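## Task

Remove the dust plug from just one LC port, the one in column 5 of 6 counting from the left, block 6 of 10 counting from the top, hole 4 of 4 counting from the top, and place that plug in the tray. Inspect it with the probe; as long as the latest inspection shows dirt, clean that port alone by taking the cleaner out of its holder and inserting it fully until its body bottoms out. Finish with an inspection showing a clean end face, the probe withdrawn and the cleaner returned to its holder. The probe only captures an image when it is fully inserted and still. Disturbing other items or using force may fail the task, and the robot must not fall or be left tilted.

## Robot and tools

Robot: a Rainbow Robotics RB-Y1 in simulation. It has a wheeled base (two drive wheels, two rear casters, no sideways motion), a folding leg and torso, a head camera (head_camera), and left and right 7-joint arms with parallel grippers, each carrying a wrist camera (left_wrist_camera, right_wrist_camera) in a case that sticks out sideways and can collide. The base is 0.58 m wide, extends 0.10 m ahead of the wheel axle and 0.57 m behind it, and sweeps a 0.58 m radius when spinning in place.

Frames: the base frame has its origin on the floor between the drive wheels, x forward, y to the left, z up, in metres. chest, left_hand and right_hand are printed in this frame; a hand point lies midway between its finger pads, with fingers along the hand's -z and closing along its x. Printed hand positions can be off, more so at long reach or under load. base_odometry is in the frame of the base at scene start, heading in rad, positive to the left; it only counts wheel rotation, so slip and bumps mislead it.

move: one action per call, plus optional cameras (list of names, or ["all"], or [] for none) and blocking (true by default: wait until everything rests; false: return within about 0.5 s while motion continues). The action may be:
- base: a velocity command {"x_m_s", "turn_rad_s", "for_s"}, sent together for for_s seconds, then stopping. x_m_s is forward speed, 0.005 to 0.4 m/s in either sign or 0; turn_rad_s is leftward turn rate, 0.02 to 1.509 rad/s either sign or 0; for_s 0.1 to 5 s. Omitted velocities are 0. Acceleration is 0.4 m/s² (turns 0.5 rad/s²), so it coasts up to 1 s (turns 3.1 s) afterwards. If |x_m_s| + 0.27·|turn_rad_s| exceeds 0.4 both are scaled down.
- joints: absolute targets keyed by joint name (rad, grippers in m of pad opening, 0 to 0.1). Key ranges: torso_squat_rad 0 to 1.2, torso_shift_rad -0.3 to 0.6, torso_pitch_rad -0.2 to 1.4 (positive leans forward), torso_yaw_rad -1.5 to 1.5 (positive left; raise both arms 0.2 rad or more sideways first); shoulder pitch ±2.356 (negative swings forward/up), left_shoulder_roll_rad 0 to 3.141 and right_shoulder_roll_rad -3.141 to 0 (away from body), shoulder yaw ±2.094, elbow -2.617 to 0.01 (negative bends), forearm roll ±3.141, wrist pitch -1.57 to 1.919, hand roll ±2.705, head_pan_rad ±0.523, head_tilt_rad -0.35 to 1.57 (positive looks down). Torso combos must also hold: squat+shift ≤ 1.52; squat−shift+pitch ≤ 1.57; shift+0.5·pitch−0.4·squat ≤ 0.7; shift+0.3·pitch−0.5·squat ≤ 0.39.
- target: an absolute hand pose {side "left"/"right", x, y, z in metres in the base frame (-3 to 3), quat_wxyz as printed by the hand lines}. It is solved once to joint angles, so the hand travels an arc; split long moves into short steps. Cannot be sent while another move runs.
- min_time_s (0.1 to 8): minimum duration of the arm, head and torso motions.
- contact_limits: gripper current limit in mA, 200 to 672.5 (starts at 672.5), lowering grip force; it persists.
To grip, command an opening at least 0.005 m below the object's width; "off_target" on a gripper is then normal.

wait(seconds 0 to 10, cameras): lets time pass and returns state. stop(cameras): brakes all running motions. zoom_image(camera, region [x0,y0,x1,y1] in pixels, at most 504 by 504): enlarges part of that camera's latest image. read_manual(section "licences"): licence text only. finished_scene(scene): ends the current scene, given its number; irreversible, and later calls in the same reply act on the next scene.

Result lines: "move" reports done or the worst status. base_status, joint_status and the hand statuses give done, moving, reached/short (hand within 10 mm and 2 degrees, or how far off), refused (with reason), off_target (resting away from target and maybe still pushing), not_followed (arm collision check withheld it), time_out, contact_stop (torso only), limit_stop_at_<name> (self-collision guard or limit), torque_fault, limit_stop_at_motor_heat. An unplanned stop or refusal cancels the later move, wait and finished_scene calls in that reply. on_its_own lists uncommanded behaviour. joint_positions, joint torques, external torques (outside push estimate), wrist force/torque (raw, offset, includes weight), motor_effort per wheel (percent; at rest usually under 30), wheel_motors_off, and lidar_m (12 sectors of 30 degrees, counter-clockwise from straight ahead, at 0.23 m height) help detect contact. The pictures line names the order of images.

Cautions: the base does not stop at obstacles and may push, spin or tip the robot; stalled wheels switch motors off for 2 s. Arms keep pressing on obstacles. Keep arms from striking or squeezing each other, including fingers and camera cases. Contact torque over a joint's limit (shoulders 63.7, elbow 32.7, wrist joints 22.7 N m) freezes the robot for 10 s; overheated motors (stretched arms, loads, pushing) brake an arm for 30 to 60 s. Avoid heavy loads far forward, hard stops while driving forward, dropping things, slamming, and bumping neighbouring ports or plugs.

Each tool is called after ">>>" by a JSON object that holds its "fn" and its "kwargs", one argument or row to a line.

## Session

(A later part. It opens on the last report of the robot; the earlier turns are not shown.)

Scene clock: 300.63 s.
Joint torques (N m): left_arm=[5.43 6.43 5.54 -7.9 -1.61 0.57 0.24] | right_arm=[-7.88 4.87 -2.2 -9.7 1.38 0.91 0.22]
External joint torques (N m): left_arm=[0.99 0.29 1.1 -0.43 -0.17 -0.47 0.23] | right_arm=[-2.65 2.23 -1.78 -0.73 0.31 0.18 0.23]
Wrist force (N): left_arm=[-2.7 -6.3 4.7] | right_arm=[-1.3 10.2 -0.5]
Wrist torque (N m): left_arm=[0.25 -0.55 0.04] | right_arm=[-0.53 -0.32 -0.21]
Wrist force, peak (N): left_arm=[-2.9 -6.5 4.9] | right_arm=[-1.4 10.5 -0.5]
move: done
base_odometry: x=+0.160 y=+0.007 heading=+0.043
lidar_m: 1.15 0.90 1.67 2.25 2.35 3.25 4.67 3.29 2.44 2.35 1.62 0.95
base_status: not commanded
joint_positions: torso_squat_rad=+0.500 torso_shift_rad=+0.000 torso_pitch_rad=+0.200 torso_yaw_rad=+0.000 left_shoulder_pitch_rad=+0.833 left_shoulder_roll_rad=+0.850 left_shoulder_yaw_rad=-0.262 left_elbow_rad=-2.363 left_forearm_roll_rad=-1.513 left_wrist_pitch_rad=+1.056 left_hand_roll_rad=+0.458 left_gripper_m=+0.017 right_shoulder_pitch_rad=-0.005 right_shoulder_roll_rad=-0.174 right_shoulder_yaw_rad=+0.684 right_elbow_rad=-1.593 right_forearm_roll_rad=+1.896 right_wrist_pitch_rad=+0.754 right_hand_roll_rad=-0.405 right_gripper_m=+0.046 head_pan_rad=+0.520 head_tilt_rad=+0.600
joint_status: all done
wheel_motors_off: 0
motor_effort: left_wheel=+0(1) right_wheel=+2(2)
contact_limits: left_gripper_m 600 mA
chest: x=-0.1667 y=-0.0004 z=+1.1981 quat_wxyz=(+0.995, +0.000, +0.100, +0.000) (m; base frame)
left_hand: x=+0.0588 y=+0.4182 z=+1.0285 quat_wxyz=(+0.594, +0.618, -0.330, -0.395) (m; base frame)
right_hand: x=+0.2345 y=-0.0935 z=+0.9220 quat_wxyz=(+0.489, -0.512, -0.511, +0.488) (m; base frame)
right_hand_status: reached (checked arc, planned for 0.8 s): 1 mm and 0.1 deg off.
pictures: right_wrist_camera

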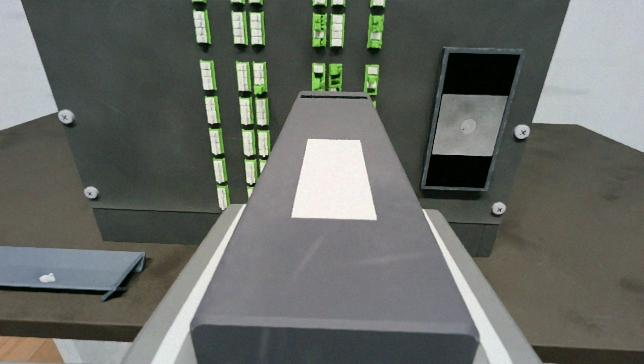

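>>> {"fn": "move", "kwargs": {
  "target": {"side": "right", "x": 0.2385, "y": -0.0934, "z": 0.9224, "quat_wxyz": [0.488638, -0.512225, -0.511066, 0.487533]},
  "min_time_s": 0.8,
  "cameras": ["right_wrist_camera"]
}}

>>> {"fn": "zoom_image", "kwargs": {
  "camera": "right_wrist_camera",
  "region": [320, 64, 350, 99]
}}

Scene clock: 301.93 s.
Joint torques (N m): left_arm=[6.17 6.43 5.36 -7.93 -1.56 0.62 0.21] | right_arm=[-8.59 5.13 -2.3 -9.56 1.57 0.67 0.08]
External joint torques (N m): left_arm=[1.73 0.29 0.92 -0.45 -0.13 -0.42 0.19] | right_arm=[-3.16 2.48 -1.83 -0.58 0.51 -0.06 0.08]
Wrist force (N): left_arm=[-2.8 -6.3 4.6] | right_arm=[-1.5 10.3 -0.4]
Wrist torque (N m): left_arm=[0.24 -0.57 0.05] | right_arm=[-0.52 -0.33 -0.21]
Wrist force, peak (N): left_arm=[-3.0 -6.6 4.9] | right_arm=[-1.4 10.5 -0.5]
move: done
base_odometry: x=+0.160 y=+0.007 heading=+0.043
lidar_m: 1.15 0.89 1.66 2.24 2.34 3.24 4.67 3.29 2.43 2.35 1.62 0.96
base_status: not commanded
joint_positions: torso_squat_rad=+0.500 torso_shift_rad=+0.000 torso_pitch_rad=+0.200 torso_yaw_rad=+0.000 left_shoulder_pitch_rad=+0.833 left_shoulder_roll_rad=+0.850 left_shoulder_yaw_rad=-0.262 left_elbow_rad=-2.363 left_forearm_roll_rad=-1.513 left_wrist_pitch_rad=+1.056 left_hand_roll_rad=+0.458 left_gripper_m=+0.017 right_shoulder_pitch_rad=-0.015 right_shoulder_roll_rad=-0.171 right_shoulder_yaw_rad=+0.678 right_elbow_rad=-1.584 right_forearm_roll_rad=+1.891 right_wrist_pitch_rad=+0.750 right_hand_roll_rad=-0.405 right_gripper_m=+0.046 head_pan_rad=+0.520 head_tilt_rad=+0.600
joint_status: all done
wheel_motors_off: 0
motor_effort: left_wheel=+0(0) right_wheel=+0(1)
contact_limits: left_gripper_m 600 mA
chest: x=-0.1667 y=-0.0004 z=+1.1981 quat_wxyz=(+0.995, +0.000, +0.100, +0.000) (m; base frame)
left_hand: x=+0.0588 y=+0.4182 z=+1.0285 quat_wxyz=(+0.594, +0.618, -0.330, -0.395) (m; base frame)
right_hand: x=+0.2381 y=-0.0935 z=+0.9220 quat_wxyz=(+0.489, -0.512, -0.511, +0.488) (m; base frame)
right_hand_status: reached (checked arc, planned for 0.8 s): 1 mm and 0.1 deg off.
pictures: right_wrist_camera

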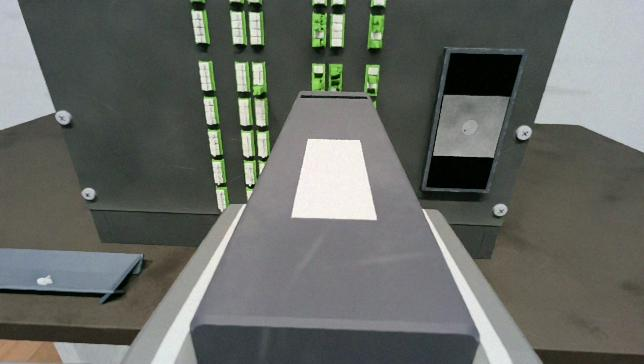

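Scaled by 14.400 from the camera's 644x364 image, which has a finer 1265x715 frame.

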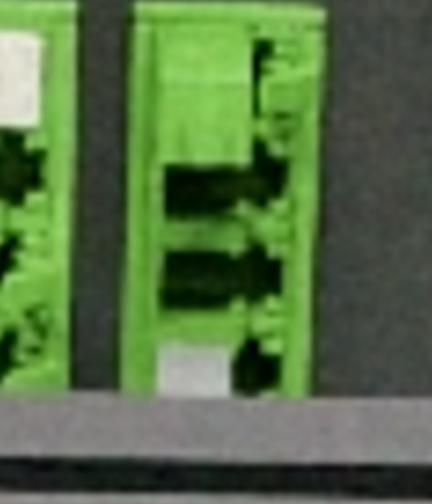

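>>> {"fn": "move", "kwargs": {
  "target": {"side": "right", "x": 0.2405, "y": -0.0934, "z": 0.9225, "quat_wxyz": [0.488638, -0.512225, -0.511066, 0.487533]},
  "min_time_s": 0.8,
  "cameras": ["right_wrist_camera"]
}}

>>> {"fn": "zoom_image", "kwargs": {
  "camera": "right_wrist_camera",
  "region": [320, 64, 350, 99]
}}

Scene clock: 304.03 s.
Joint torques (N m): left_arm=[5.83 6.41 5.65 -7.93 -1.65 0.6 0.27] | right_arm=[-9.24 4.53 -2.23 -9.85 1.24 0.74 0.27]
External joint torques (N m): left_arm=[1.39 0.27 1.21 -0.46 -0.21 -0.44 0.25] | right_arm=[-3.71 1.88 -1.74 -0.87 0.18 0.01 0.28]
Wrist force (N): left_arm=[-2.7 -6.4 4.6] | right_arm=[-1.7 10.7 -0.5]
Wrist torque (N m): left_arm=[0.27 -0.56 0.04] | right_arm=[-0.45 -0.37 -0.21]
Wrist force, peak (N): left_arm=[-3.0 -6.6 4.7] | right_arm=[-1.5 11.1 -0.2]
move: done
base_odometry: x=+0.160 y=+0.007 heading=+0.043
lidar_m: 1.14 0.90 1.66 2.25 2.35 3.25 4.67 3.30 2.43 2.35 1.62 0.96
base_status: not commanded
joint_positions: torso_squat_rad=+0.500 torso_shift_rad=+0.000 torso_pitch_rad=+0.200 torso_yaw_rad=+0.000 left_shoulder_pitch_rad=+0.833 left_shoulder_roll_rad=+0.850 left_shoulder_yaw_rad=-0.262 left_elbow_rad=-2.363 left_forearm_roll_rad=-1.513 left_wrist_pitch_rad=+1.056 left_hand_roll_rad=+0.458 left_gripper_m=+0.017 right_shoulder_pitch_rad=-0.021 right_shoulder_roll_rad=-0.169 right_shoulder_yaw_rad=+0.675 right_elbow_rad=-1.580 right_forearm_roll_rad=+1.889 right_wrist_pitch_rad=+0.747 right_hand_roll_rad=-0.404 right_gripper_m=+0.046 head_pan_rad=+0.520 head_tilt_rad=+0.600
joint_status: all done
wheel_motors_off: 0
motor_effort: left_wheel=+0(0) right_wheel=-1(1)
contact_limits: left_gripper_m 600 mA
chest: x=-0.1667 y=-0.0004 z=+1.1981 quat_wxyz=(+0.995, +0.000, +0.100, +0.000) (m; base frame)
left_hand: x=+0.0588 y=+0.4182 z=+1.0285 quat_wxyz=(+0.594, +0.618, -0.330, -0.395) (m; base frame)
right_hand: x=+0.2401 y=-0.0935 z=+0.9220 quat_wxyz=(+0.489, -0.512, -0.511, +0.488) (m; base frame)
right_hand_status: reached (checked arc, planned for 0.8 s): 1 mm and 0.1 deg off.
pictures: right_wrist_camera

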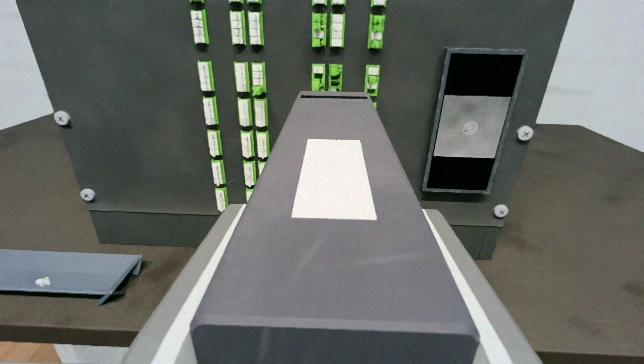

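Scaled by 14.400 from the camera's 644x364 image, which has a finer 1265x715 frame.

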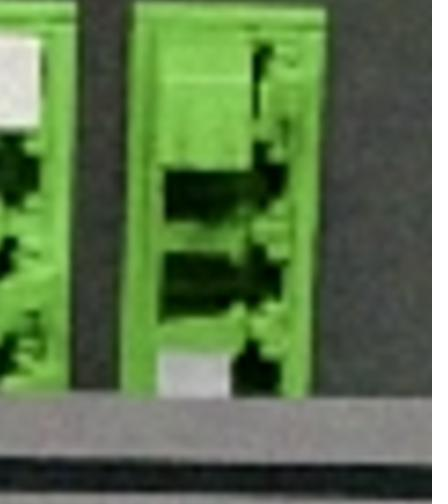

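>>> {"fn": "move", "kwargs": {
  "target": {"side": "right", "x": 0.2430, "y": -0.0934, "z": 0.9225, "quat_wxyz": [0.488638, -0.512225, -0.511066, 0.487533]},
  "min_time_s": 0.8,
  "cameras": ["right_wrist_camera"]
}}

>>> {"fn": "zoom_image", "kwargs": {
  "camera": "right_wrist_camera",
  "region": [320, 64, 350, 99]
}}

Scene clock: 305.27 s.
Joint torques (N m): left_arm=[5.65 6.42 5.78 -7.86 -1.45 0.73 0.29] | right_arm=[-9.13 4.57 -2.65 -9.91 1.15 0.95 0.24]
External joint torques (N m): left_arm=[1.2 0.28 1.34 -0.39 -0.02 -0.3 0.27] | right_arm=[-3.47 1.92 -2.13 -0.92 0.09 0.22 0.24]
Wrist force (N): left_arm=[-2.7 -6.4 4.8] | right_arm=[-1.3 10.6 -0.6]
Wrist torque (N m): left_arm=[0.28 -0.55 0.04] | right_arm=[-0.44 -0.33 -0.20]
Wrist force, peak (N): left_arm=[-3.0 -6.7 4.6] | right_arm=[-1.3 11.2 -0.4]
move: done
base_odometry: x=+0.160 y=+0.007 heading=+0.043
lidar_m: 1.15 0.89 1.66 2.25 2.34 3.25 4.67 3.29 2.43 2.35 1.62 0.96
base_status: not commanded
joint_positions: torso_squat_rad=+0.500 torso_shift_rad=+0.000 torso_pitch_rad=+0.200 torso_yaw_rad=+0.000 left_shoulder_pitch_rad=+0.833 left_shoulder_roll_rad=+0.850 left_shoulder_yaw_rad=-0.262 left_elbow_rad=-2.363 left_forearm_roll_rad=-1.513 left_wrist_pitch_rad=+1.056 left_hand_roll_rad=+0.458 left_gripper_m=+0.017 right_shoulder_pitch_rad=-0.028 right_shoulder_roll_rad=-0.167 right_shoulder_yaw_rad=+0.671 right_elbow_rad=-1.574 right_forearm_roll_rad=+1.886 right_wrist_pitch_rad=+0.745 right_hand_roll_rad=-0.404 right_gripper_m=+0.046 head_pan_rad=+0.520 head_tilt_rad=+0.600
joint_status: all done
wheel_motors_off: 0
motor_effort: left_wheel=+0(1) right_wheel=+1(1)
contact_limits: left_gripper_m 600 mA
chest: x=-0.1667 y=-0.0004 z=+1.1981 quat_wxyz=(+0.995, +0.000, +0.100, +0.000) (m; base frame)
left_hand: x=+0.0588 y=+0.4182 z=+1.0285 quat_wxyz=(+0.594, +0.618, -0.330, -0.395) (m; base frame)
right_hand: x=+0.2426 y=-0.0935 z=+0.9220 quat_wxyz=(+0.489, -0.512, -0.511, +0.488) (m; base frame)
right_hand_status: reached (checked arc, planned for 0.8 s): 1 mm and 0.1 deg off.
pictures: right_wrist_camera

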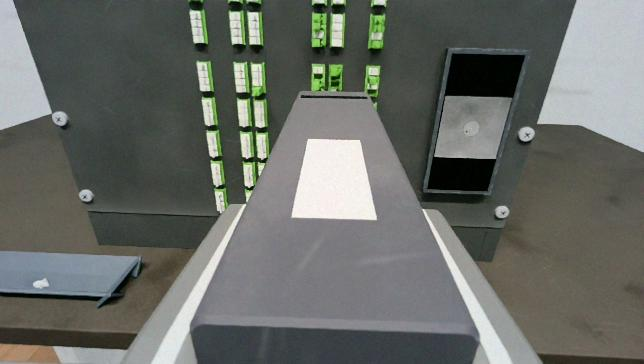

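Scaled by 14.400 from the camera's 644x364 image, which has a finer 1265x715 frame.

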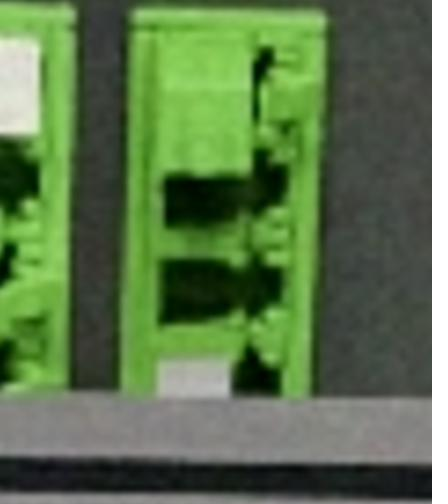

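>>> {"fn": "move", "kwargs": {
  "target": {"side": "right", "x": 0.2460, "y": -0.0934, "z": 0.9222, "quat_wxyz": [0.488638, -0.512225, -0.511066, 0.487533]},
  "min_time_s": 0.8,
  "cameras": []
}}

>>> {"fn": "move", "kwargs": {
  "target": {"side": "right", "x": 0.2490, "y": -0.0934, "z": 0.9222, "quat_wxyz": [0.488638, -0.512225, -0.511066, 0.487533]},
  "min_time_s": 0.8,
  "cameras": ["right_wrist_camera"]
}}

>>> {"fn": "zoom_image", "kwargs": {
  "camera": "right_wrist_camera",
  "region": [430, 50, 540, 200]
}}

Scene clock: 306.53 s.
Joint torques (N m): left_arm=[5.82 6.41 5.7 -7.93 -1.39 0.65 0.3] | right_arm=[-8.88 4.39 -2.41 -9.53 1.32 0.9 -0.12]
External joint torques (N m): left_arm=[1.38 0.27 1.26 -0.45 0.04 -0.39 0.28] | right_arm=[-3.05 1.73 -1.86 -0.54 0.27 0.17 -0.11]
Wrist force (N): left_arm=[-2.8 -6.1 4.7] | right_arm=[-1.2 10.3 -0.8]
Wrist torque (N m): left_arm=[0.24 -0.57 0.05] | right_arm=[-0.56 -0.34 -0.20]
Wrist force, peak (N): left_arm=[-2.9 -6.7 4.6] | right_arm=[-1.2 10.8 -0.6]
move: done
base_odometry: x=+0.160 y=+0.007 heading=+0.043
lidar_m: 1.15 0.89 1.66 2.25 2.35 3.25 4.67 3.29 2.43 2.35 1.62 0.95
base_status: not commanded
joint_positions: torso_squat_rad=+0.500 torso_shift_rad=+0.000 torso_pitch_rad=+0.200 torso_yaw_rad=+0.000 left_shoulder_pitch_rad=+0.833 left_shoulder_roll_rad=+0.850 left_shoulder_yaw_rad=-0.262 left_elbow_rad=-2.363 left_forearm_roll_rad=-1.513 left_wrist_pitch_rad=+1.056 left_hand_roll_rad=+0.458 left_gripper_m=+0.017 right_shoulder_pitch_rad=-0.037 right_shoulder_roll_rad=-0.165 right_shoulder_yaw_rad=+0.667 right_elbow_rad=-1.566 right_forearm_roll_rad=+1.883 right_wrist_pitch_rad=+0.742 right_hand_roll_rad=-0.405 right_gripper_m=+0.046 head_pan_rad=+0.520 head_tilt_rad=+0.600
joint_status: all done
wheel_motors_off: 0
motor_effort: left_wheel=+0(0) right_wheel=-1(1)
contact_limits: left_gripper_m 600 mA
chest: x=-0.1667 y=-0.0004 z=+1.1981 quat_wxyz=(+0.995, +0.000, +0.100, +0.000) (m; base frame)
left_hand: x=+0.0588 y=+0.4182 z=+1.0285 quat_wxyz=(+0.594, +0.618, -0.330, -0.395) (m; base frame)
right_hand: x=+0.2456 y=-0.0935 z=+0.9218 quat_wxyz=(+0.489, -0.512, -0.511, +0.488) (m; base frame)
right_hand_status: reached (checked arc, planned for 0.8 s): 1 mm and 0.1 deg off.
pictures: none
No camera images: "cameras" was empty.

Scene clock: 307.67 s.
Joint torques (N m): left_arm=[6.03 6.34 5.78 -7.82 -1.54 0.63 0.15] | right_arm=[-8.98 5.06 -2.27 -9.57 1.13 0.72 -0.17]
External joint torques (N m): left_arm=[1.58 0.2 1.34 -0.35 -0.11 -0.41 0.13] | right_arm=[-2.98 2.4 -1.68 -0.58 0.08 -0.01 -0.17]
Wrist force (N): left_arm=[-2.8 -6.2 4.6] | right_arm=[-1.3 10.3 -0.7]
Wrist torque (N m): left_arm=[0.25 -0.56 0.06] | right_arm=[-0.55 -0.36 -0.20]
Wrist force, peak (N): left_arm=[-2.9 -6.7 4.6] | right_arm=[-1.7 11.0 -0.5]
move: done
base_odometry: x=+0.160 y=+0.007 heading=+0.043
lidar_m: 1.15 0.89 1.67 2.25 2.35 3.26 4.66 3.30 2.44 2.35 1.61 0.96
base_status: not commanded
joint_positions: torso_squat_rad=+0.500 torso_shift_rad=+0.000 torso_pitch_rad=+0.200 torso_yaw_rad=+0.000 left_shoulder_pitch_rad=+0.833 left_shoulder_roll_rad=+0.850 left_shoulder_yaw_rad=-0.262 left_elbow_rad=-2.363 left_forearm_roll_rad=-1.513 left_wrist_pitch_rad=+1.056 left_hand_roll_rad=+0.458 left_gripper_m=+0.017 right_shoulder_pitch_rad=-0.046 right_shoulder_roll_rad=-0.163 right_shoulder_yaw_rad=+0.662 right_elbow_rad=-1.558 right_forearm_roll_rad=+1.880 right_wrist_pitch_rad=+0.739 right_hand_roll_rad=-0.406 right_gripper_m=+0.046 head_pan_rad=+0.520 head_tilt_rad=+0.600
joint_status: all done
wheel_motors_off: 0
motor_effort: left_wheel=+0(0) right_wheel=+1(2)
contact_limits: left_gripper_m 600 mA
chest: x=-0.1667 y=-0.0004 z=+1.1981 quat_wxyz=(+0.995, +0.000, +0.100, +0.000) (m; base frame)
left_hand: x=+0.0588 y=+0.4182 z=+1.0285 quat_wxyz=(+0.594, +0.618, -0.330, -0.395) (m; base frame)
right_hand: x=+0.2486 y=-0.0935 z=+0.9217 quat_wxyz=(+0.489, -0.512, -0.511, +0.488) (m; base frame)
right_hand_status: reached (checked arc, planned for 0.8 s): 1 mm and 0.1 deg off.
pictures: right_wrist_camera

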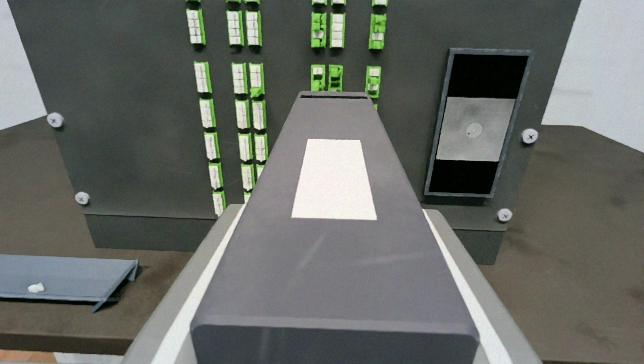

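Scaled by 3.360 from the camera's 644x364 image, which has a finer 1265x715 frame.

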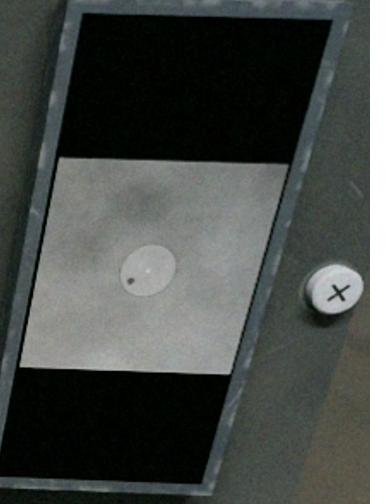

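>>> {"fn": "move", "kwargs": {
  "target": {"side": "right", "x": 0.2515, "y": -0.0934, "z": 0.9222, "quat_wxyz": [0.488638, -0.512225, -0.511066, 0.487533]},
  "min_time_s": 0.8,
  "cameras": ["right_wrist_camera"]
}}

>>> {"fn": "zoom_image", "kwargs": {
  "camera": "right_wrist_camera",
  "region": [430, 50, 540, 200]
}}

Scene clock: 308.93 s.
Joint torques (N m): left_arm=[5.77 6.26 5.47 -7.85 -1.55 0.61 0.22] | right_arm=[-9.15 4.47 -2.78 -9.4 1.12 0.85 -0.08]
External joint torques (N m): left_arm=[1.32 0.12 1.03 -0.38 -0.11 -0.43 0.2] | right_arm=[-3.02 1.81 -2.16 -0.41 0.08 0.12 -0.07]
Wrist force (N): left_arm=[-2.6 -6.4 4.7] | right_arm=[-1.1 10.0 -0.8]
Wrist torque (N m): left_arm=[0.27 -0.53 0.05] | right_arm=[-0.53 -0.37 -0.20]
Wrist force, peak (N): left_arm=[-2.9 -6.6 5.1] | right_arm=[-1.5 10.7 -0.7]
move: done
base_odometry: x=+0.160 y=+0.007 heading=+0.043
lidar_m: 1.15 0.90 1.66 2.25 2.35 3.25 4.67 3.30 2.44 2.35 1.62 0.96
base_status: not commanded
joint_positions: torso_squat_rad=+0.500 torso_shift_rad=+0.000 torso_pitch_rad=+0.200 torso_yaw_rad=+0.000 left_shoulder_pitch_rad=+0.833 left_shoulder_roll_rad=+0.850 left_shoulder_yaw_rad=-0.262 left_elbow_rad=-2.363 left_forearm_roll_rad=-1.513 left_wrist_pitch_rad=+1.056 left_hand_roll_rad=+0.458 left_gripper_m=+0.017 right_shoulder_pitch_rad=-0.053 right_shoulder_roll_rad=-0.161 right_shoulder_yaw_rad=+0.659 right_elbow_rad=-1.552 right_forearm_roll_rad=+1.877 right_wrist_pitch_rad=+0.737 right_hand_roll_rad=-0.406 right_gripper_m=+0.046 head_pan_rad=+0.520 head_tilt_rad=+0.600
joint_status: all done
wheel_motors_off: 0
motor_effort: left_wheel=+0(0) right_wheel=+0(2)
contact_limits: left_gripper_m 600 mA
chest: x=-0.1667 y=-0.0004 z=+1.1981 quat_wxyz=(+0.995, +0.000, +0.100, +0.000) (m; base frame)
left_hand: x=+0.0588 y=+0.4182 z=+1.0285 quat_wxyz=(+0.594, +0.618, -0.330, -0.395) (m; base frame)
right_hand: x=+0.2512 y=-0.0935 z=+0.9217 quat_wxyz=(+0.489, -0.512, -0.511, +0.488) (m; base frame)
right_hand_status: reached (checked arc, planned for 0.8 s): 1 mm and 0.1 deg off.
pictures: right_wrist_camera

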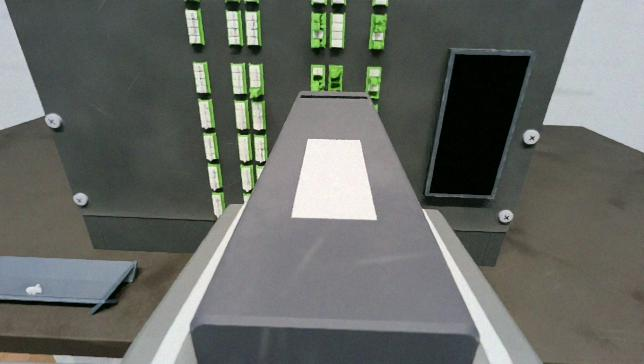

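Scaled by 3.360 from the camera's 644x364 image, which has a finer 1265x715 frame.

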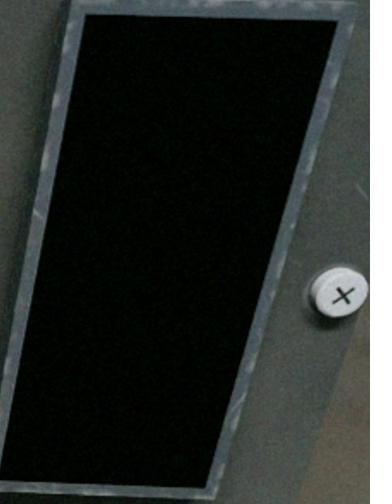

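>>> {"fn": "wait", "kwargs": {
  "seconds": 0.8,
  "cameras": ["right_wrist_camera"]
}}

>>> {"fn": "zoom_image", "kwargs": {
  "camera": "right_wrist_camera",
  "region": [430, 50, 540, 200]
}}

Scene clock: 309.83 s.
Joint torques (N m): left_arm=[5.42 6.48 5.42 -7.88 -1.52 0.64 0.24] | right_arm=[-8.94 4.71 -2.6 -9.18 1.17 0.84 -0.03]
External joint torques (N m): left_arm=[0.97 0.34 0.98 -0.4 -0.09 -0.4 0.22] | right_arm=[-2.81 2.05 -1.99 -0.19 0.13 0.11 -0.03]
Wrist force (N): left_arm=[-3.0 -6.5 4.6] | right_arm=[-1.0 10.0 -0.5]
Wrist torque (N m): left_arm=[0.27 -0.58 0.05] | right_arm=[-0.53 -0.37 -0.20]
Wrist force, peak (N): left_arm=[-2.9 -6.6 4.7] | right_arm=[-1.0 10.6 -0.5]
base_odometry: x=+0.160 y=+0.007 heading=+0.043
lidar_m: 1.15 0.90 1.66 2.25 2.34 3.25 4.67 3.30 2.44 2.35 1.62 0.95
base_status: not commanded
joint_positions: torso_squat_rad=+0.500 torso_shift_rad=+0.000 torso_pitch_rad=+0.200 torso_yaw_rad=+0.000 left_shoulder_pitch_rad=+0.833 left_shoulder_roll_rad=+0.850 left_shoulder_yaw_rad=-0.262 left_elbow_rad=-2.363 left_forearm_roll_rad=-1.513 left_wrist_pitch_rad=+1.056 left_hand_roll_rad=+0.458 left_gripper_m=+0.017 right_shoulder_pitch_rad=-0.053 right_shoulder_roll_rad=-0.161 right_shoulder_yaw_rad=+0.659 right_elbow_rad=-1.552 right_forearm_roll_rad=+1.877 right_wrist_pitch_rad=+0.737 right_hand_roll_rad=-0.406 right_gripper_m=+0.046 head_pan_rad=+0.520 head_tilt_rad=+0.600
joint_status: all done
wheel_motors_off: 0
motor_effort: left_wheel=+0(0) right_wheel=+0(2)
contact_limits: left_gripper_m 600 mA
chest: x=-0.1667 y=-0.0004 z=+1.1981 quat_wxyz=(+0.995, +0.000, +0.100, +0.000) (m; base frame)
left_hand: x=+0.0588 y=+0.4182 z=+1.0285 quat_wxyz=(+0.594, +0.618, -0.330, -0.395) (m; base frame)
right_hand: x=+0.2512 y=-0.0935 z=+0.9217 quat_wxyz=(+0.489, -0.512, -0.511, +0.488) (m; base frame)
right_hand_status: reached (checked arc, planned for 0.8 s): 1 mm and 0.1 deg off.
wait: 0.80 s; at rest by 0.17 s
pictures: right_wrist_camera

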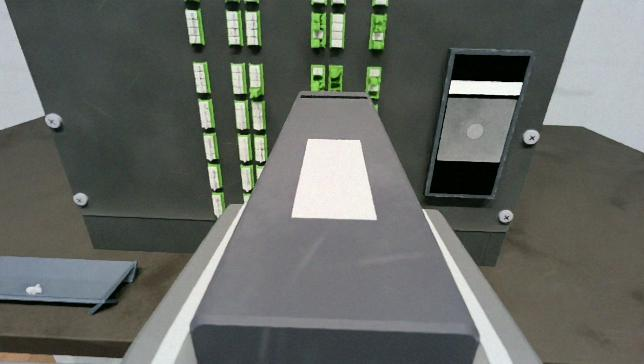

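Scaled by 3.360 from the camera's 644x364 image, which has a finer 1265x715 frame.

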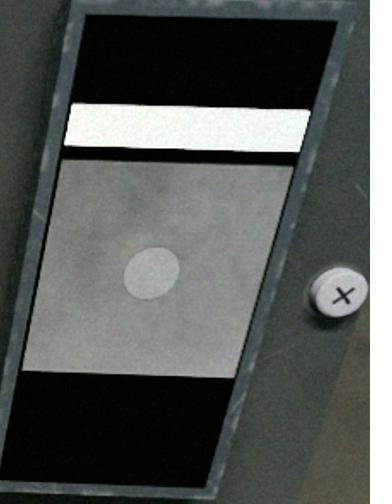

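>>> {"fn": "zoom_image", "kwargs": {
  "camera": "right_wrist_camera",
  "region": [455, 110, 495, 150]
}}

>>> {"fn": "zoom_image", "kwargs": {
  "camera": "right_wrist_camera",
  "region": [440, 74, 530, 164]
}}

Scaled by 12.600 from the camera's 644x364 image, which has a finer 1265x715 frame.

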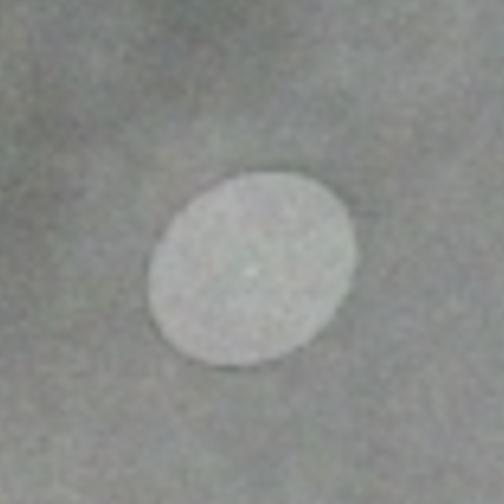

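Scaled by 5.600 from the camera's 644x364 image, which has a finer 1265x715 frame.

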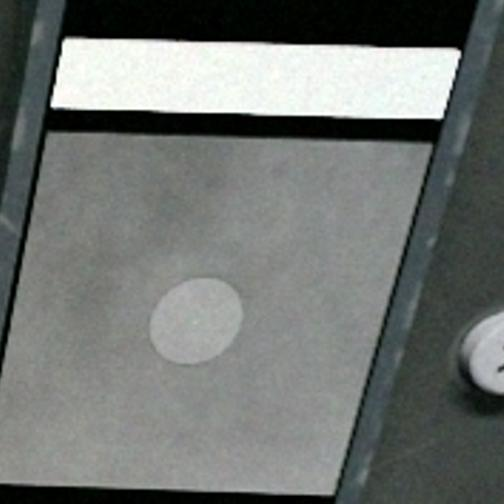

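>>> {"fn": "move", "kwargs": {
  "target": {"side": "right", "x": 0.2350, "y": -0.0934, "z": 0.9222, "quat_wxyz": [0.488638, -0.512225, -0.511066, 0.487533]},
  "min_time_s": 1.2,
  "cameras": []
}}

>>> {"fn": "move", "kwargs": {
  "target": {"side": "right", "x": 0.1950, "y": -0.0934, "z": 0.9230, "quat_wxyz": [0.488638, -0.512225, -0.511066, 0.487533]},
  "min_time_s": 1.2,
  "cameras": ["right_wrist_camera"]
}}

>>> {"fn": "zoom_image", "kwargs": {
  "camera": "right_wrist_camera",
  "region": [410, 40, 520, 190]
}}

Scene clock: 311.70 s.
Joint torques (N m): left_arm=[5.88 6.17 5.86 -7.86 -1.46 0.69 0.2] | right_arm=[-5.01 1.23 0.68 -9.87 1.98 1.27 0]
External joint torques (N m): left_arm=[1.43 0.03 1.42 -0.39 -0.03 -0.35 0.19] | right_arm=[0.3 -1.43 1.12 -0.9 0.91 0.53 0]
Wrist force (N): left_arm=[-3.0 -6.4 4.7] | right_arm=[-1.3 10.1 -0.5]
Wrist torque (N m): left_arm=[0.26 -0.58 0.05] | right_arm=[-0.53 -0.32 -0.19]
Wrist force, peak (N): left_arm=[-2.9 -6.6 4.7] | right_arm=[-1.8 13.6 -1.9]
move: done
base_odometry: x=+0.160 y=+0.007 heading=+0.043
lidar_m: 1.15 0.89 1.67 2.25 2.34 3.25 4.67 3.29 2.43 2.34 1.62 0.95
base_status: not commanded
joint_positions: torso_squat_rad=+0.500 torso_shift_rad=+0.000 torso_pitch_rad=+0.200 torso_yaw_rad=+0.000 left_shoulder_pitch_rad=+0.833 left_shoulder_roll_rad=+0.850 left_shoulder_yaw_rad=-0.262 left_elbow_rad=-2.363 left_forearm_roll_rad=-1.513 left_wrist_pitch_rad=+1.056 left_hand_roll_rad=+0.458 left_gripper_m=+0.017 right_shoulder_pitch_rad=-0.010 right_shoulder_roll_rad=-0.172 right_shoulder_yaw_rad=+0.682 right_elbow_rad=-1.588 right_forearm_roll_rad=+1.894 right_wrist_pitch_rad=+0.754 right_hand_roll_rad=-0.406 right_gripper_m=+0.046 head_pan_rad=+0.520 head_tilt_rad=+0.600
joint_status: all done
wheel_motors_off: 0
motor_effort: left_wheel=+0(1) right_wheel=+0(1)
contact_limits: left_gripper_m 600 mA
chest: x=-0.1666 y=-0.0004 z=+1.1981 quat_wxyz=(+0.995, +0.000, +0.100, +0.000) (m; base frame)
left_hand: x=+0.0589 y=+0.4182 z=+1.0285 quat_wxyz=(+0.594, +0.618, -0.330, -0.395) (m; base frame)
right_hand: x=+0.2360 y=-0.0933 z=+0.9219 quat_wxyz=(+0.489, -0.512, -0.511, +0.487) (m; base frame)
right_hand_status: reached (checked arc, planned for 1.2 s): 1 mm and 0.1 deg off.
pictures: none
No camera images: "cameras" was empty.

Scene clock: 313.23 s.
Joint torques (N m): left_arm=[5.39 6.41 5.64 -7.83 -1.49 0.73 0.24] | right_arm=[-2.74 0.65 1.24 -10.32 2.09 1.36 0.01]
External joint torques (N m): left_arm=[0.95 0.27 1.2 -0.35 -0.06 -0.31 0.22] | right_arm=[0.44 -1.79 1.19 -1.46 0.97 0.62 0.02]
Wrist force (N): left_arm=[-2.8 -6.2 4.4] | right_arm=[-1.1 10.3 -0.8]
Wrist torque (N m): left_arm=[0.25 -0.58 0.05] | right_arm=[-0.54 -0.30 -0.21]
Wrist force, peak (N): left_arm=[-2.7 -6.7 4.7] | right_arm=[-1.1 10.5 -0.7]
move: done
base_odometry: x=+0.160 y=+0.007 heading=+0.043
lidar_m: 1.15 0.89 1.67 2.25 2.35 3.24 4.67 3.30 2.44 2.35 1.62 0.95
base_status: not commanded
joint_positions: torso_squat_rad=+0.500 torso_shift_rad=+0.000 torso_pitch_rad=+0.200 torso_yaw_rad=+0.000 left_shoulder_pitch_rad=+0.833 left_shoulder_roll_rad=+0.850 left_shoulder_yaw_rad=-0.262 left_elbow_rad=-2.363 left_forearm_roll_rad=-1.513 left_wrist_pitch_rad=+1.056 left_hand_roll_rad=+0.458 left_gripper_m=+0.017 right_shoulder_pitch_rad=+0.100 right_shoulder_roll_rad=-0.207 right_shoulder_yaw_rad=+0.748 right_elbow_rad=-1.671 right_forearm_roll_rad=+1.947 right_wrist_pitch_rad=+0.804 right_hand_roll_rad=-0.413 right_gripper_m=+0.046 head_pan_rad=+0.520 head_tilt_rad=+0.600
joint_status: all done
wheel_motors_off: 0
motor_effort: left_wheel=+0(1) right_wheel=-1(2)
contact_limits: left_gripper_m 600 mA
chest: x=-0.1666 y=-0.0004 z=+1.1981 quat_wxyz=(+0.995, +0.000, +0.100, +0.000) (m; base frame)
left_hand: x=+0.0589 y=+0.4182 z=+1.0285 quat_wxyz=(+0.594, +0.618, -0.330, -0.395) (m; base frame)
right_hand: x=+0.1951 y=-0.0934 z=+0.9228 quat_wxyz=(+0.489, -0.512, -0.511, +0.488) (m; base frame)
right_hand_status: reached (checked arc, planned for 1.2 s): 0 mm and 0.0 deg off.
pictures: right_wrist_camera

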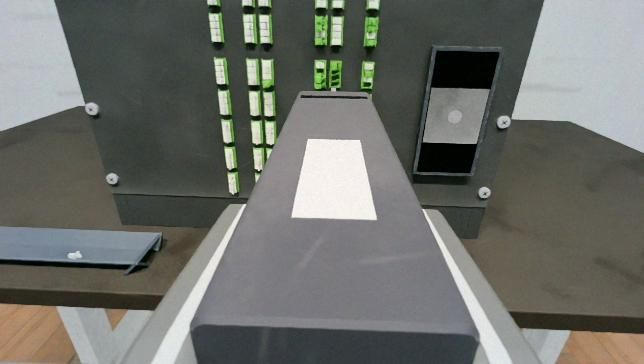

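Scaled by 3.360 from the camera's 644x364 image, which has a finer 1265x715 frame.

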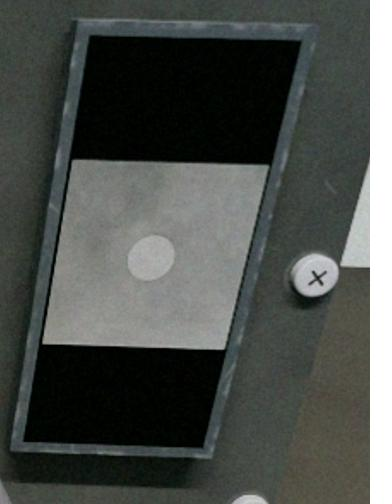

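>>> {"fn": "move", "kwargs": {
  "target": {"side": "right", "x": 0.1500, "y": -0.1700, "z": 0.9250, "quat_wxyz": [0.488638, -0.512225, -0.511066, 0.487533]},
  "min_time_s": 1.2,
  "cameras": []
}}

>>> {"fn": "move", "kwargs": {
  "joints": {"right_shoulder_pitch_rad": 0.485, "right_shoulder_roll_rad": -0.767, "right_shoulder_yaw_rad": 0.565, "right_elbow_rad": -2.063, "right_forearm_roll_rad": 1.685, "right_wrist_pitch_rad": 0.691, "right_hand_roll_rad": -0.565},
  "min_time_s": 1.2,
  "cameras": []
}}

>>> {"fn": "move", "kwargs": {
  "joints": {"torso_yaw_rad": -0.3},
  "min_time_s": 1.2,
  "cameras": ["left_wrist_camera", "head_camera"]
}}

Scene clock: 315.07 s.
Joint torques (N m): left_arm=[5.58 6.13 5.46 -7.94 -1.52 0.75 0.17] | right_arm=[0.05 -2.53 -2.96 -9.49 1.99 1.49 0.08]
External joint torques (N m): left_arm=[1.14 -0.01 1.02 -0.47 -0.09 -0.29 0.15] | right_arm=[0.43 -0.78 -1.85 -1.06 0.93 0.5 0.08]
Wrist force (N): left_arm=[-2.7 -6.4 4.5] | right_arm=[-1.3 10.4 -0.7]
Wrist torque (N m): left_arm=[0.27 -0.55 0.06] | right_arm=[-0.57 -0.31 -0.21]
Wrist force, peak (N): left_arm=[-2.8 -6.7 4.8] | right_arm=[-1.5 10.7 -0.9]
move: done
base_odometry: x=+0.160 y=+0.007 heading=+0.043
lidar_m: 1.15 0.89 1.66 2.25 2.35 3.25 4.67 3.30 2.43 2.36 1.62 0.95
base_status: not commanded
joint_positions: torso_squat_rad=+0.500 torso_shift_rad=+0.000 torso_pitch_rad=+0.200 torso_yaw_rad=+0.000 left_shoulder_pitch_rad=+0.833 left_shoulder_roll_rad=+0.850 left_shoulder_yaw_rad=-0.262 left_elbow_rad=-2.363 left_forearm_roll_rad=-1.513 left_wrist_pitch_rad=+1.056 left_hand_roll_rad=+0.458 left_gripper_m=+0.017 right_shoulder_pitch_rad=+0.259 right_shoulder_roll_rad=-0.452 right_shoulder_yaw_rad=+0.727 right_elbow_rad=-1.836 right_forearm_roll_rad=+1.976 right_wrist_pitch_rad=+0.839 right_hand_roll_rad=-0.567 right_gripper_m=+0.046 head_pan_rad=+0.520 head_tilt_rad=+0.600
joint_status: all done
wheel_motors_off: 0
motor_effort: left_wheel=+0(0) right_wheel=+0(1)
contact_limits: left_gripper_m 600 mA
chest: x=-0.1666 y=-0.0004 z=+1.1981 quat_wxyz=(+0.995, +0.000, +0.100, +0.000) (m; base frame)
left_hand: x=+0.0589 y=+0.4182 z=+1.0285 quat_wxyz=(+0.594, +0.618, -0.330, -0.395) (m; base frame)
right_hand: x=+0.1499 y=-0.1698 z=+0.9248 quat_wxyz=(+0.489, -0.512, -0.511, +0.488) (m; base frame)
right_hand_status: reached (checked arc, planned for 1.2 s): 0 mm and 0.0 deg off.
pictures: none
No camera images: "cameras" was empty.

Scene clock: 316.57 s.
Joint torques (N m): left_arm=[5.71 6.19 5.56 -7.88 -1.44 0.68 0.21] | right_arm=[2.97 -7.23 -4.71 -8.56 1.33 1.21 0.42]
External joint torques (N m): left_arm=[1.26 0.05 1.12 -0.41 -0.01 -0.36 0.19] | right_arm=[0.89 -1.17 -1.75 -0.9 0.43 0.25 0.43]
Wrist force (N): left_arm=[-2.8 -6.7 4.7] | right_arm=[-1.1 10.3 -3.0]
Wrist torque (N m): left_arm=[0.31 -0.56 0.04] | right_arm=[-0.57 -0.28 -0.23]
Wrist force, peak (N): left_arm=[-2.8 -6.7 4.7] | right_arm=[-1.3 10.5 -2.3]
move: done
base_odometry: x=+0.160 y=+0.007 heading=+0.043
lidar_m: 1.15 0.89 1.66 2.24 2.34 3.25 4.67 3.29 2.43 2.35 1.61 0.96
base_status: not commanded
joint_positions: torso_squat_rad=+0.500 torso_shift_rad=+0.000 torso_pitch_rad=+0.200 torso_yaw_rad=+0.000 left_shoulder_pitch_rad=+0.833 left_shoulder_roll_rad=+0.850 left_shoulder_yaw_rad=-0.262 left_elbow_rad=-2.363 left_forearm_roll_rad=-1.513 left_wrist_pitch_rad=+1.056 left_hand_roll_rad=+0.458 left_gripper_m=+0.017 right_shoulder_pitch_rad=+0.485 right_shoulder_roll_rad=-0.767 right_shoulder_yaw_rad=+0.565 right_elbow_rad=-2.063 right_forearm_roll_rad=+1.685 right_wrist_pitch_rad=+0.691 right_hand_roll_rad=-0.565 right_gripper_m=+0.046 head_pan_rad=+0.520 head_tilt_rad=+0.600
joint_status: all done
wheel_motors_off: 0
motor_effort: left_wheel=+0(1) right_wheel=-1(1)
contact_limits: left_gripper_m 600 mA
chest: x=-0.1666 y=-0.0004 z=+1.1981 quat_wxyz=(+0.995, +0.000, +0.100, +0.000) (m; base frame)
left_hand: x=+0.0589 y=+0.4182 z=+1.0285 quat_wxyz=(+0.594, +0.618, -0.330, -0.395) (m; base frame)
right_hand: x=+0.1098 y=-0.2695 z=+0.9098 quat_wxyz=(+0.547, -0.447, -0.449, +0.547) (m; base frame)
pictures: none
No camera images: "cameras" was empty.

Scene clock: 318.07 s.
Joint torques (N m): left_arm=[5.41 5.88 5.13 -7.73 -1.54 0.7 0.27] | right_arm=[1.59 -8.27 -5.22 -8.35 1.2 1.46 0.14]
External joint torques (N m): left_arm=[1.06 0.24 1.07 0.08 -0.07 -0.24 0.26] | right_arm=[-0.36 -1.43 -1.76 -0.96 0.35 0.4 0.15]
Wrist force (N): left_arm=[-3.2 -6.5 4.7] | right_arm=[-0.5 10.0 -3.0]
Wrist torque (N m): left_arm=[0.26 -0.59 0.04] | right_arm=[-0.55 -0.27 -0.23]
Wrist force, peak (N): left_arm=[-3.4 -6.5 4.9] | right_arm=[-0.7 10.4 -3.1]
move: done
base_odometry: x=+0.160 y=+0.007 heading=+0.043
lidar_m: 1.15 0.90 1.67 2.25 2.34 3.25 4.68 3.29 2.43 2.36 1.63 0.95
base_status: not commanded
joint_positions: torso_squat_rad=+0.500 torso_shift_rad=+0.000 torso_pitch_rad=+0.200 torso_yaw_rad=-0.300 left_shoulder_pitch_rad=+0.833 left_shoulder_roll_rad=+0.850 left_shoulder_yaw_rad=-0.262 left_elbow_rad=-2.363 left_forearm_roll_rad=-1.513 left_wrist_pitch_rad=+1.056 left_hand_roll_rad=+0.458 left_gripper_m=+0.017 right_shoulder_pitch_rad=+0.485 right_shoulder_roll_rad=-0.767 right_shoulder_yaw_rad=+0.565 right_elbow_rad=-2.063 right_forearm_roll_rad=+1.685 right_wrist_pitch_rad=+0.691 right_hand_roll_rad=-0.565 right_gripper_m=+0.046 head_pan_rad=+0.520 head_tilt_rad=+0.600
joint_status: all done
wheel_motors_off: 0
motor_effort: left_wheel=+0(0) right_wheel=+0(1)
contact_limits: left_gripper_m 600 mA
chest: x=-0.1666 y=-0.0004 z=+1.1981 quat_wxyz=(+0.984, -0.015, +0.099, -0.149) (m; base frame)
left_hand: x=+0.1690 y=+0.3242 z=+1.0062 quat_wxyz=(+0.548, +0.545, -0.429, -0.468) (m; base frame)
right_hand: x=+0.0174 y=-0.3545 z=+0.9285 quat_wxyz=(+0.608, -0.524, -0.362, +0.474) (m; base frame)
pictures: head_camera, left_wrist_camera

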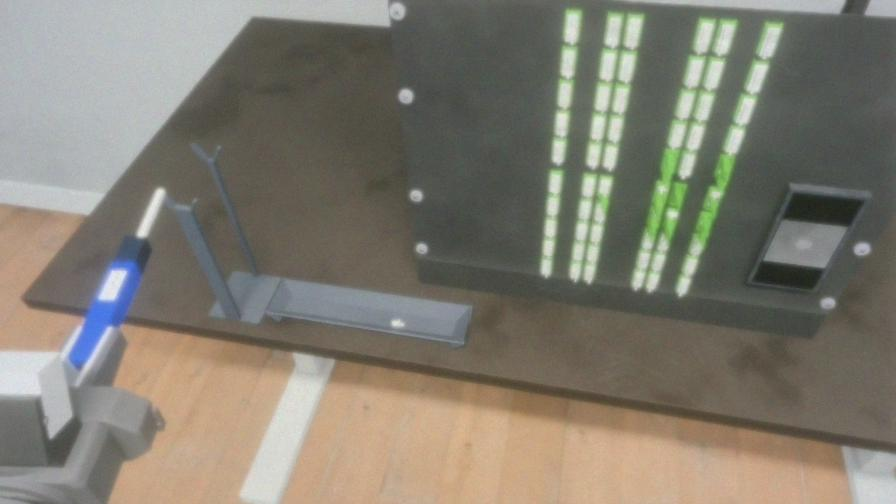

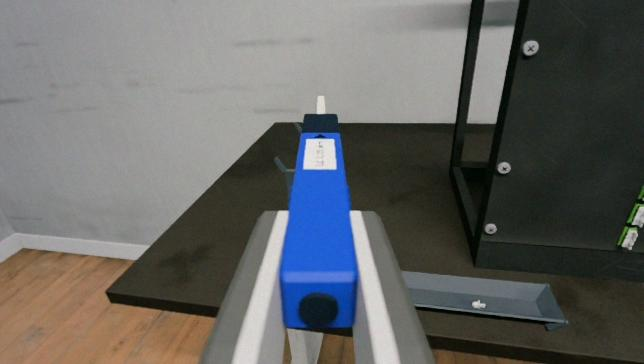

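>>> {"fn": "zoom_image", "kwargs": {
  "camera": "left_wrist_camera",
  "region": [260, 220, 380, 340]
}}

>>> {"fn": "zoom_image", "kwargs": {
  "camera": "left_wrist_camera",
  "region": [290, 80, 350, 140]
}}

Scaled by 4.200 from the camera's 644x364 image, which has a finer 1265x715 frame.

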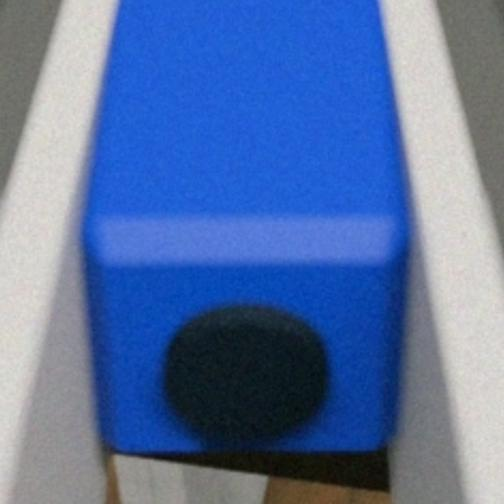

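Scaled by 8.400 from the camera's 644x364 image, which has a finer 1265x715 frame.

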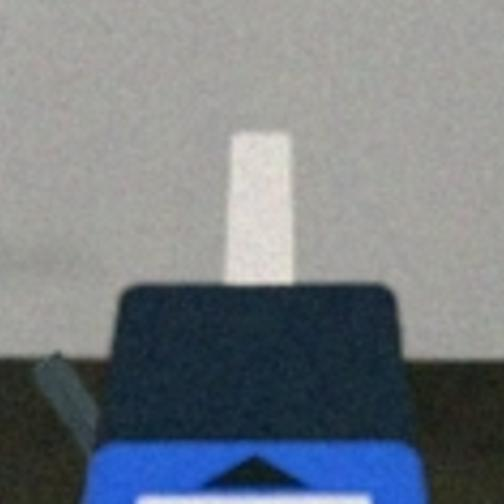

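>>> {"fn": "move", "kwargs": {
  "target": {"side": "left", "x": 0.2300, "y": 0.3800, "z": 1.0000, "quat_wxyz": [0.4545, 0.5417, -0.5417, -0.4545]},
  "min_time_s": 1.6,
  "cameras": []
}}

>>> {"fn": "move", "kwargs": {
  "target": {"side": "left", "x": 0.3000, "y": 0.4000, "z": 0.9950, "quat_wxyz": [0.4475, 0.5420, -0.5485, -0.4530]},
  "min_time_s": 1.4,
  "cameras": ["left_wrist_camera"]
}}

Scene clock: 320.33 s.
Joint torques (N m): left_arm=[0.48 9.7 7.6 -3.91 -1.09 1.66 0.23] | right_arm=[0.87 -8.73 -5.35 -8.26 1.39 1.29 0.31]
External joint torques (N m): left_arm=[-1.73 0.2 0.97 0.93 -0.3 -0.09 0.22] | right_arm=[-1.09 -1.9 -1.89 -0.87 0.54 0.23 0.31]
Wrist force (N): left_arm=[-3.5 -6.6 6.1] | right_arm=[-0.6 10.1 -2.8]
Wrist torque (N m): left_arm=[0.30 -0.64 0.02] | right_arm=[-0.55 -0.27 -0.22]
Wrist force, peak (N): left_arm=[-3.7 -6.6 6.4] | right_arm=[-0.3 10.4 -2.9]
move: done
base_odometry: x=+0.160 y=+0.007 heading=+0.043
lidar_m: 1.15 0.90 1.66 2.25 2.34 3.25 4.67 3.30 2.43 2.35 1.62 0.96
base_status: not commanded
joint_positions: torso_squat_rad=+0.500 torso_shift_rad=+0.000 torso_pitch_rad=+0.200 torso_yaw_rad=-0.300 left_shoulder_pitch_rad=+0.668 left_shoulder_roll_rad=+1.025 left_shoulder_yaw_rad=-0.184 left_elbow_rad=-1.904 left_forearm_roll_rad=-1.795 left_wrist_pitch_rad=+1.064 left_hand_roll_rad=+1.100 left_gripper_m=+0.017 right_shoulder_pitch_rad=+0.485 right_shoulder_roll_rad=-0.767 right_shoulder_yaw_rad=+0.565 right_elbow_rad=-2.063 right_forearm_roll_rad=+1.685 right_wrist_pitch_rad=+0.691 right_hand_roll_rad=-0.565 right_gripper_m=+0.046 head_pan_rad=+0.520 head_tilt_rad=+0.600
joint_status: all done
wheel_motors_off: 0
motor_effort: left_wheel=+0(1) right_wheel=+1(1)
contact_limits: left_gripper_m 600 mA
chest: x=-0.1666 y=-0.0004 z=+1.1981 quat_wxyz=(+0.984, -0.015, +0.099, -0.149) (m; base frame)
left_hand: x=+0.2298 y=+0.3799 z=+0.9998 quat_wxyz=(+0.455, +0.541, -0.542, -0.455) (m; base frame)
left_hand_status: reached (checked arc, planned for 1.6 s): 0 mm and 0.1 deg off.
right_hand: x=+0.0174 y=-0.3545 z=+0.9285 quat_wxyz=(+0.608, -0.524, -0.362, +0.474) (m; base frame)
pictures: none
No camera images: "cameras" was empty.

Scene clock: 322.07 s.
Joint torques (N m): left_arm=[-2.79 13.05 5.68 -3.27 -0.71 1.37 0.41] | right_arm=[2.48 -8.04 -5.36 -8.52 1.47 1.4 0.23]
External joint torques (N m): left_arm=[-1.83 0.41 -2.38 0.8 -0.12 -0.45 0.4] | right_arm=[0.52 -1.2 -1.9 -1.13 0.62 0.34 0.24]
Wrist force (N): left_arm=[-3.2 -6.5 6.1] | right_arm=[-0.6 10.3 -2.7]
Wrist torque (N m): left_arm=[0.31 -0.59 0.04] | right_arm=[-0.57 -0.26 -0.22]
Wrist force, peak (N): left_arm=[-3.6 -6.9 6.1] | right_arm=[-0.7 10.4 -2.8]
move: done
base_odometry: x=+0.160 y=+0.007 heading=+0.043
lidar_m: 1.14 0.90 1.66 2.25 2.35 3.25 4.67 3.29 2.43 2.35 1.62 0.95
base_status: not commanded
joint_positions: torso_squat_rad=+0.500 torso_shift_rad=+0.000 torso_pitch_rad=+0.200 torso_yaw_rad=-0.300 left_shoulder_pitch_rad=+0.440 left_shoulder_roll_rad=+1.059 left_shoulder_yaw_rad=-0.186 left_elbow_rad=-1.686 left_forearm_roll_rad=-1.767 left_wrist_pitch_rad=+0.963 left_hand_roll_rad=+1.202 left_gripper_m=+0.017 right_shoulder_pitch_rad=+0.485 right_shoulder_roll_rad=-0.767 right_shoulder_yaw_rad=+0.565 right_elbow_rad=-2.063 right_forearm_roll_rad=+1.685 right_wrist_pitch_rad=+0.691 right_hand_roll_rad=-0.565 right_gripper_m=+0.046 head_pan_rad=+0.520 head_tilt_rad=+0.600
joint_status: all done
wheel_motors_off: 0
motor_effort: left_wheel=+0(0) right_wheel=+0(2)
contact_limits: left_gripper_m 600 mA
chest: x=-0.1666 y=-0.0004 z=+1.1981 quat_wxyz=(+0.984, -0.015, +0.099, -0.149) (m; base frame)
left_hand: x=+0.2999 y=+0.4001 z=+0.9951 quat_wxyz=(+0.448, +0.542, -0.548, -0.453) (m; base frame)
left_hand_status: reached (checked arc, planned for 1.4 s): 0 mm and 0.0 deg off.
right_hand: x=+0.0174 y=-0.3545 z=+0.9285 quat_wxyz=(+0.608, -0.524, -0.362, +0.474) (m; base frame)
pictures: left_wrist_camera

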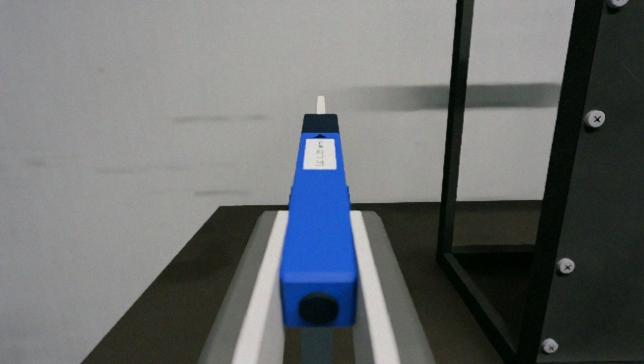

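>>> {"fn": "move", "kwargs": {
  "joints": {"left_shoulder_pitch_rad": 0.224, "left_shoulder_roll_rad": 0.867, "left_shoulder_yaw_rad": -0.024, "left_elbow_rad": -1.470, "left_forearm_roll_rad": -2.043, "left_wrist_pitch_rad": 0.698, "left_hand_roll_rad": 1.354},
  "min_time_s": 1.5,
  "cameras": ["left_wrist_camera", "head_camera"]
}}

Scene clock: 324.03 s.
Joint torques (N m): left_arm=[-5.94 11.39 9.48 -4.48 -0.74 1.32 0.49] | right_arm=[1.98 -7.86 -5.03 -8.16 1.21 1.35 0.13]
External joint torques (N m): left_arm=[-2.36 -2.67 1.15 1.07 -0.44 -0.58 0.47] | right_arm=[0.03 -1.02 -1.56 -0.77 0.36 0.29 0.14]
Wrist force (N): left_arm=[-3.2 -6.3 5.8] | right_arm=[-0.9 10.3 -2.7]
Wrist torque (N m): left_arm=[0.31 -0.60 0.04] | right_arm=[-0.57 -0.30 -0.22]
Wrist force, peak (N): left_arm=[-3.5 -6.8 6.2] | right_arm=[-0.5 10.4 -2.8]
move: done
base_odometry: x=+0.160 y=+0.007 heading=+0.043
lidar_m: 1.15 0.89 1.67 2.25 2.33 3.25 4.67 3.29 2.43 2.35 1.63 0.95
base_status: not commanded
joint_positions: torso_squat_rad=+0.500 torso_shift_rad=+0.000 torso_pitch_rad=+0.200 torso_yaw_rad=-0.300 left_shoulder_pitch_rad=+0.224 left_shoulder_roll_rad=+0.867 left_shoulder_yaw_rad=-0.024 left_elbow_rad=-1.470 left_forearm_roll_rad=-2.043 left_wrist_pitch_rad=+0.698 left_hand_roll_rad=+1.354 left_gripper_m=+0.017 right_shoulder_pitch_rad=+0.485 right_shoulder_roll_rad=-0.767 right_shoulder_yaw_rad=+0.565 right_elbow_rad=-2.063 right_forearm_roll_rad=+1.685 right_wrist_pitch_rad=+0.691 right_hand_roll_rad=-0.565 right_gripper_m=+0.046 head_pan_rad=+0.520 head_tilt_rad=+0.600
joint_status: all done
wheel_motors_off: 0
motor_effort: left_wheel=+0(1) right_wheel=+0(1)
contact_limits: left_gripper_m 600 mA
chest: x=-0.1666 y=-0.0004 z=+1.1981 quat_wxyz=(+0.984, -0.015, +0.099, -0.149) (m; base frame)
left_hand: x=+0.3599 y=+0.4006 z=+0.9846 quat_wxyz=(+0.447, +0.542, -0.549, -0.453) (m; base frame)
right_hand: x=+0.0174 y=-0.3545 z=+0.9285 quat_wxyz=(+0.608, -0.524, -0.362, +0.474) (m; base frame)
pictures: head_camera, left_wrist_camera

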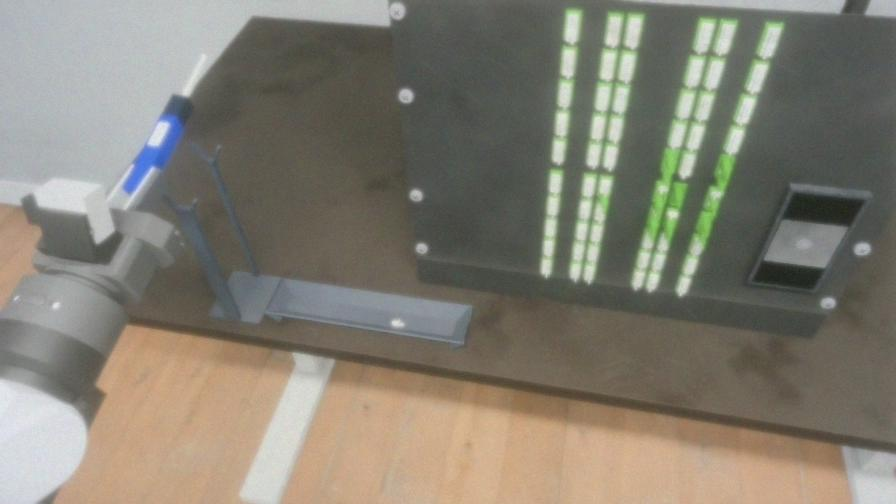

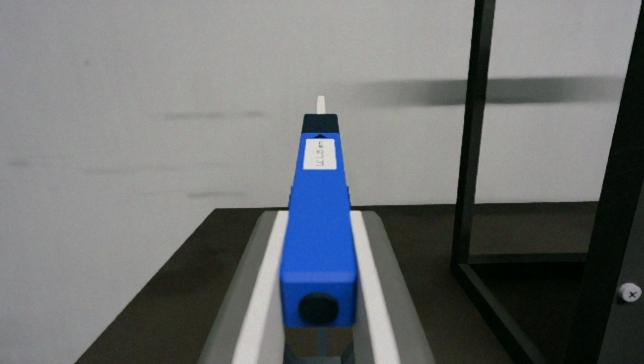

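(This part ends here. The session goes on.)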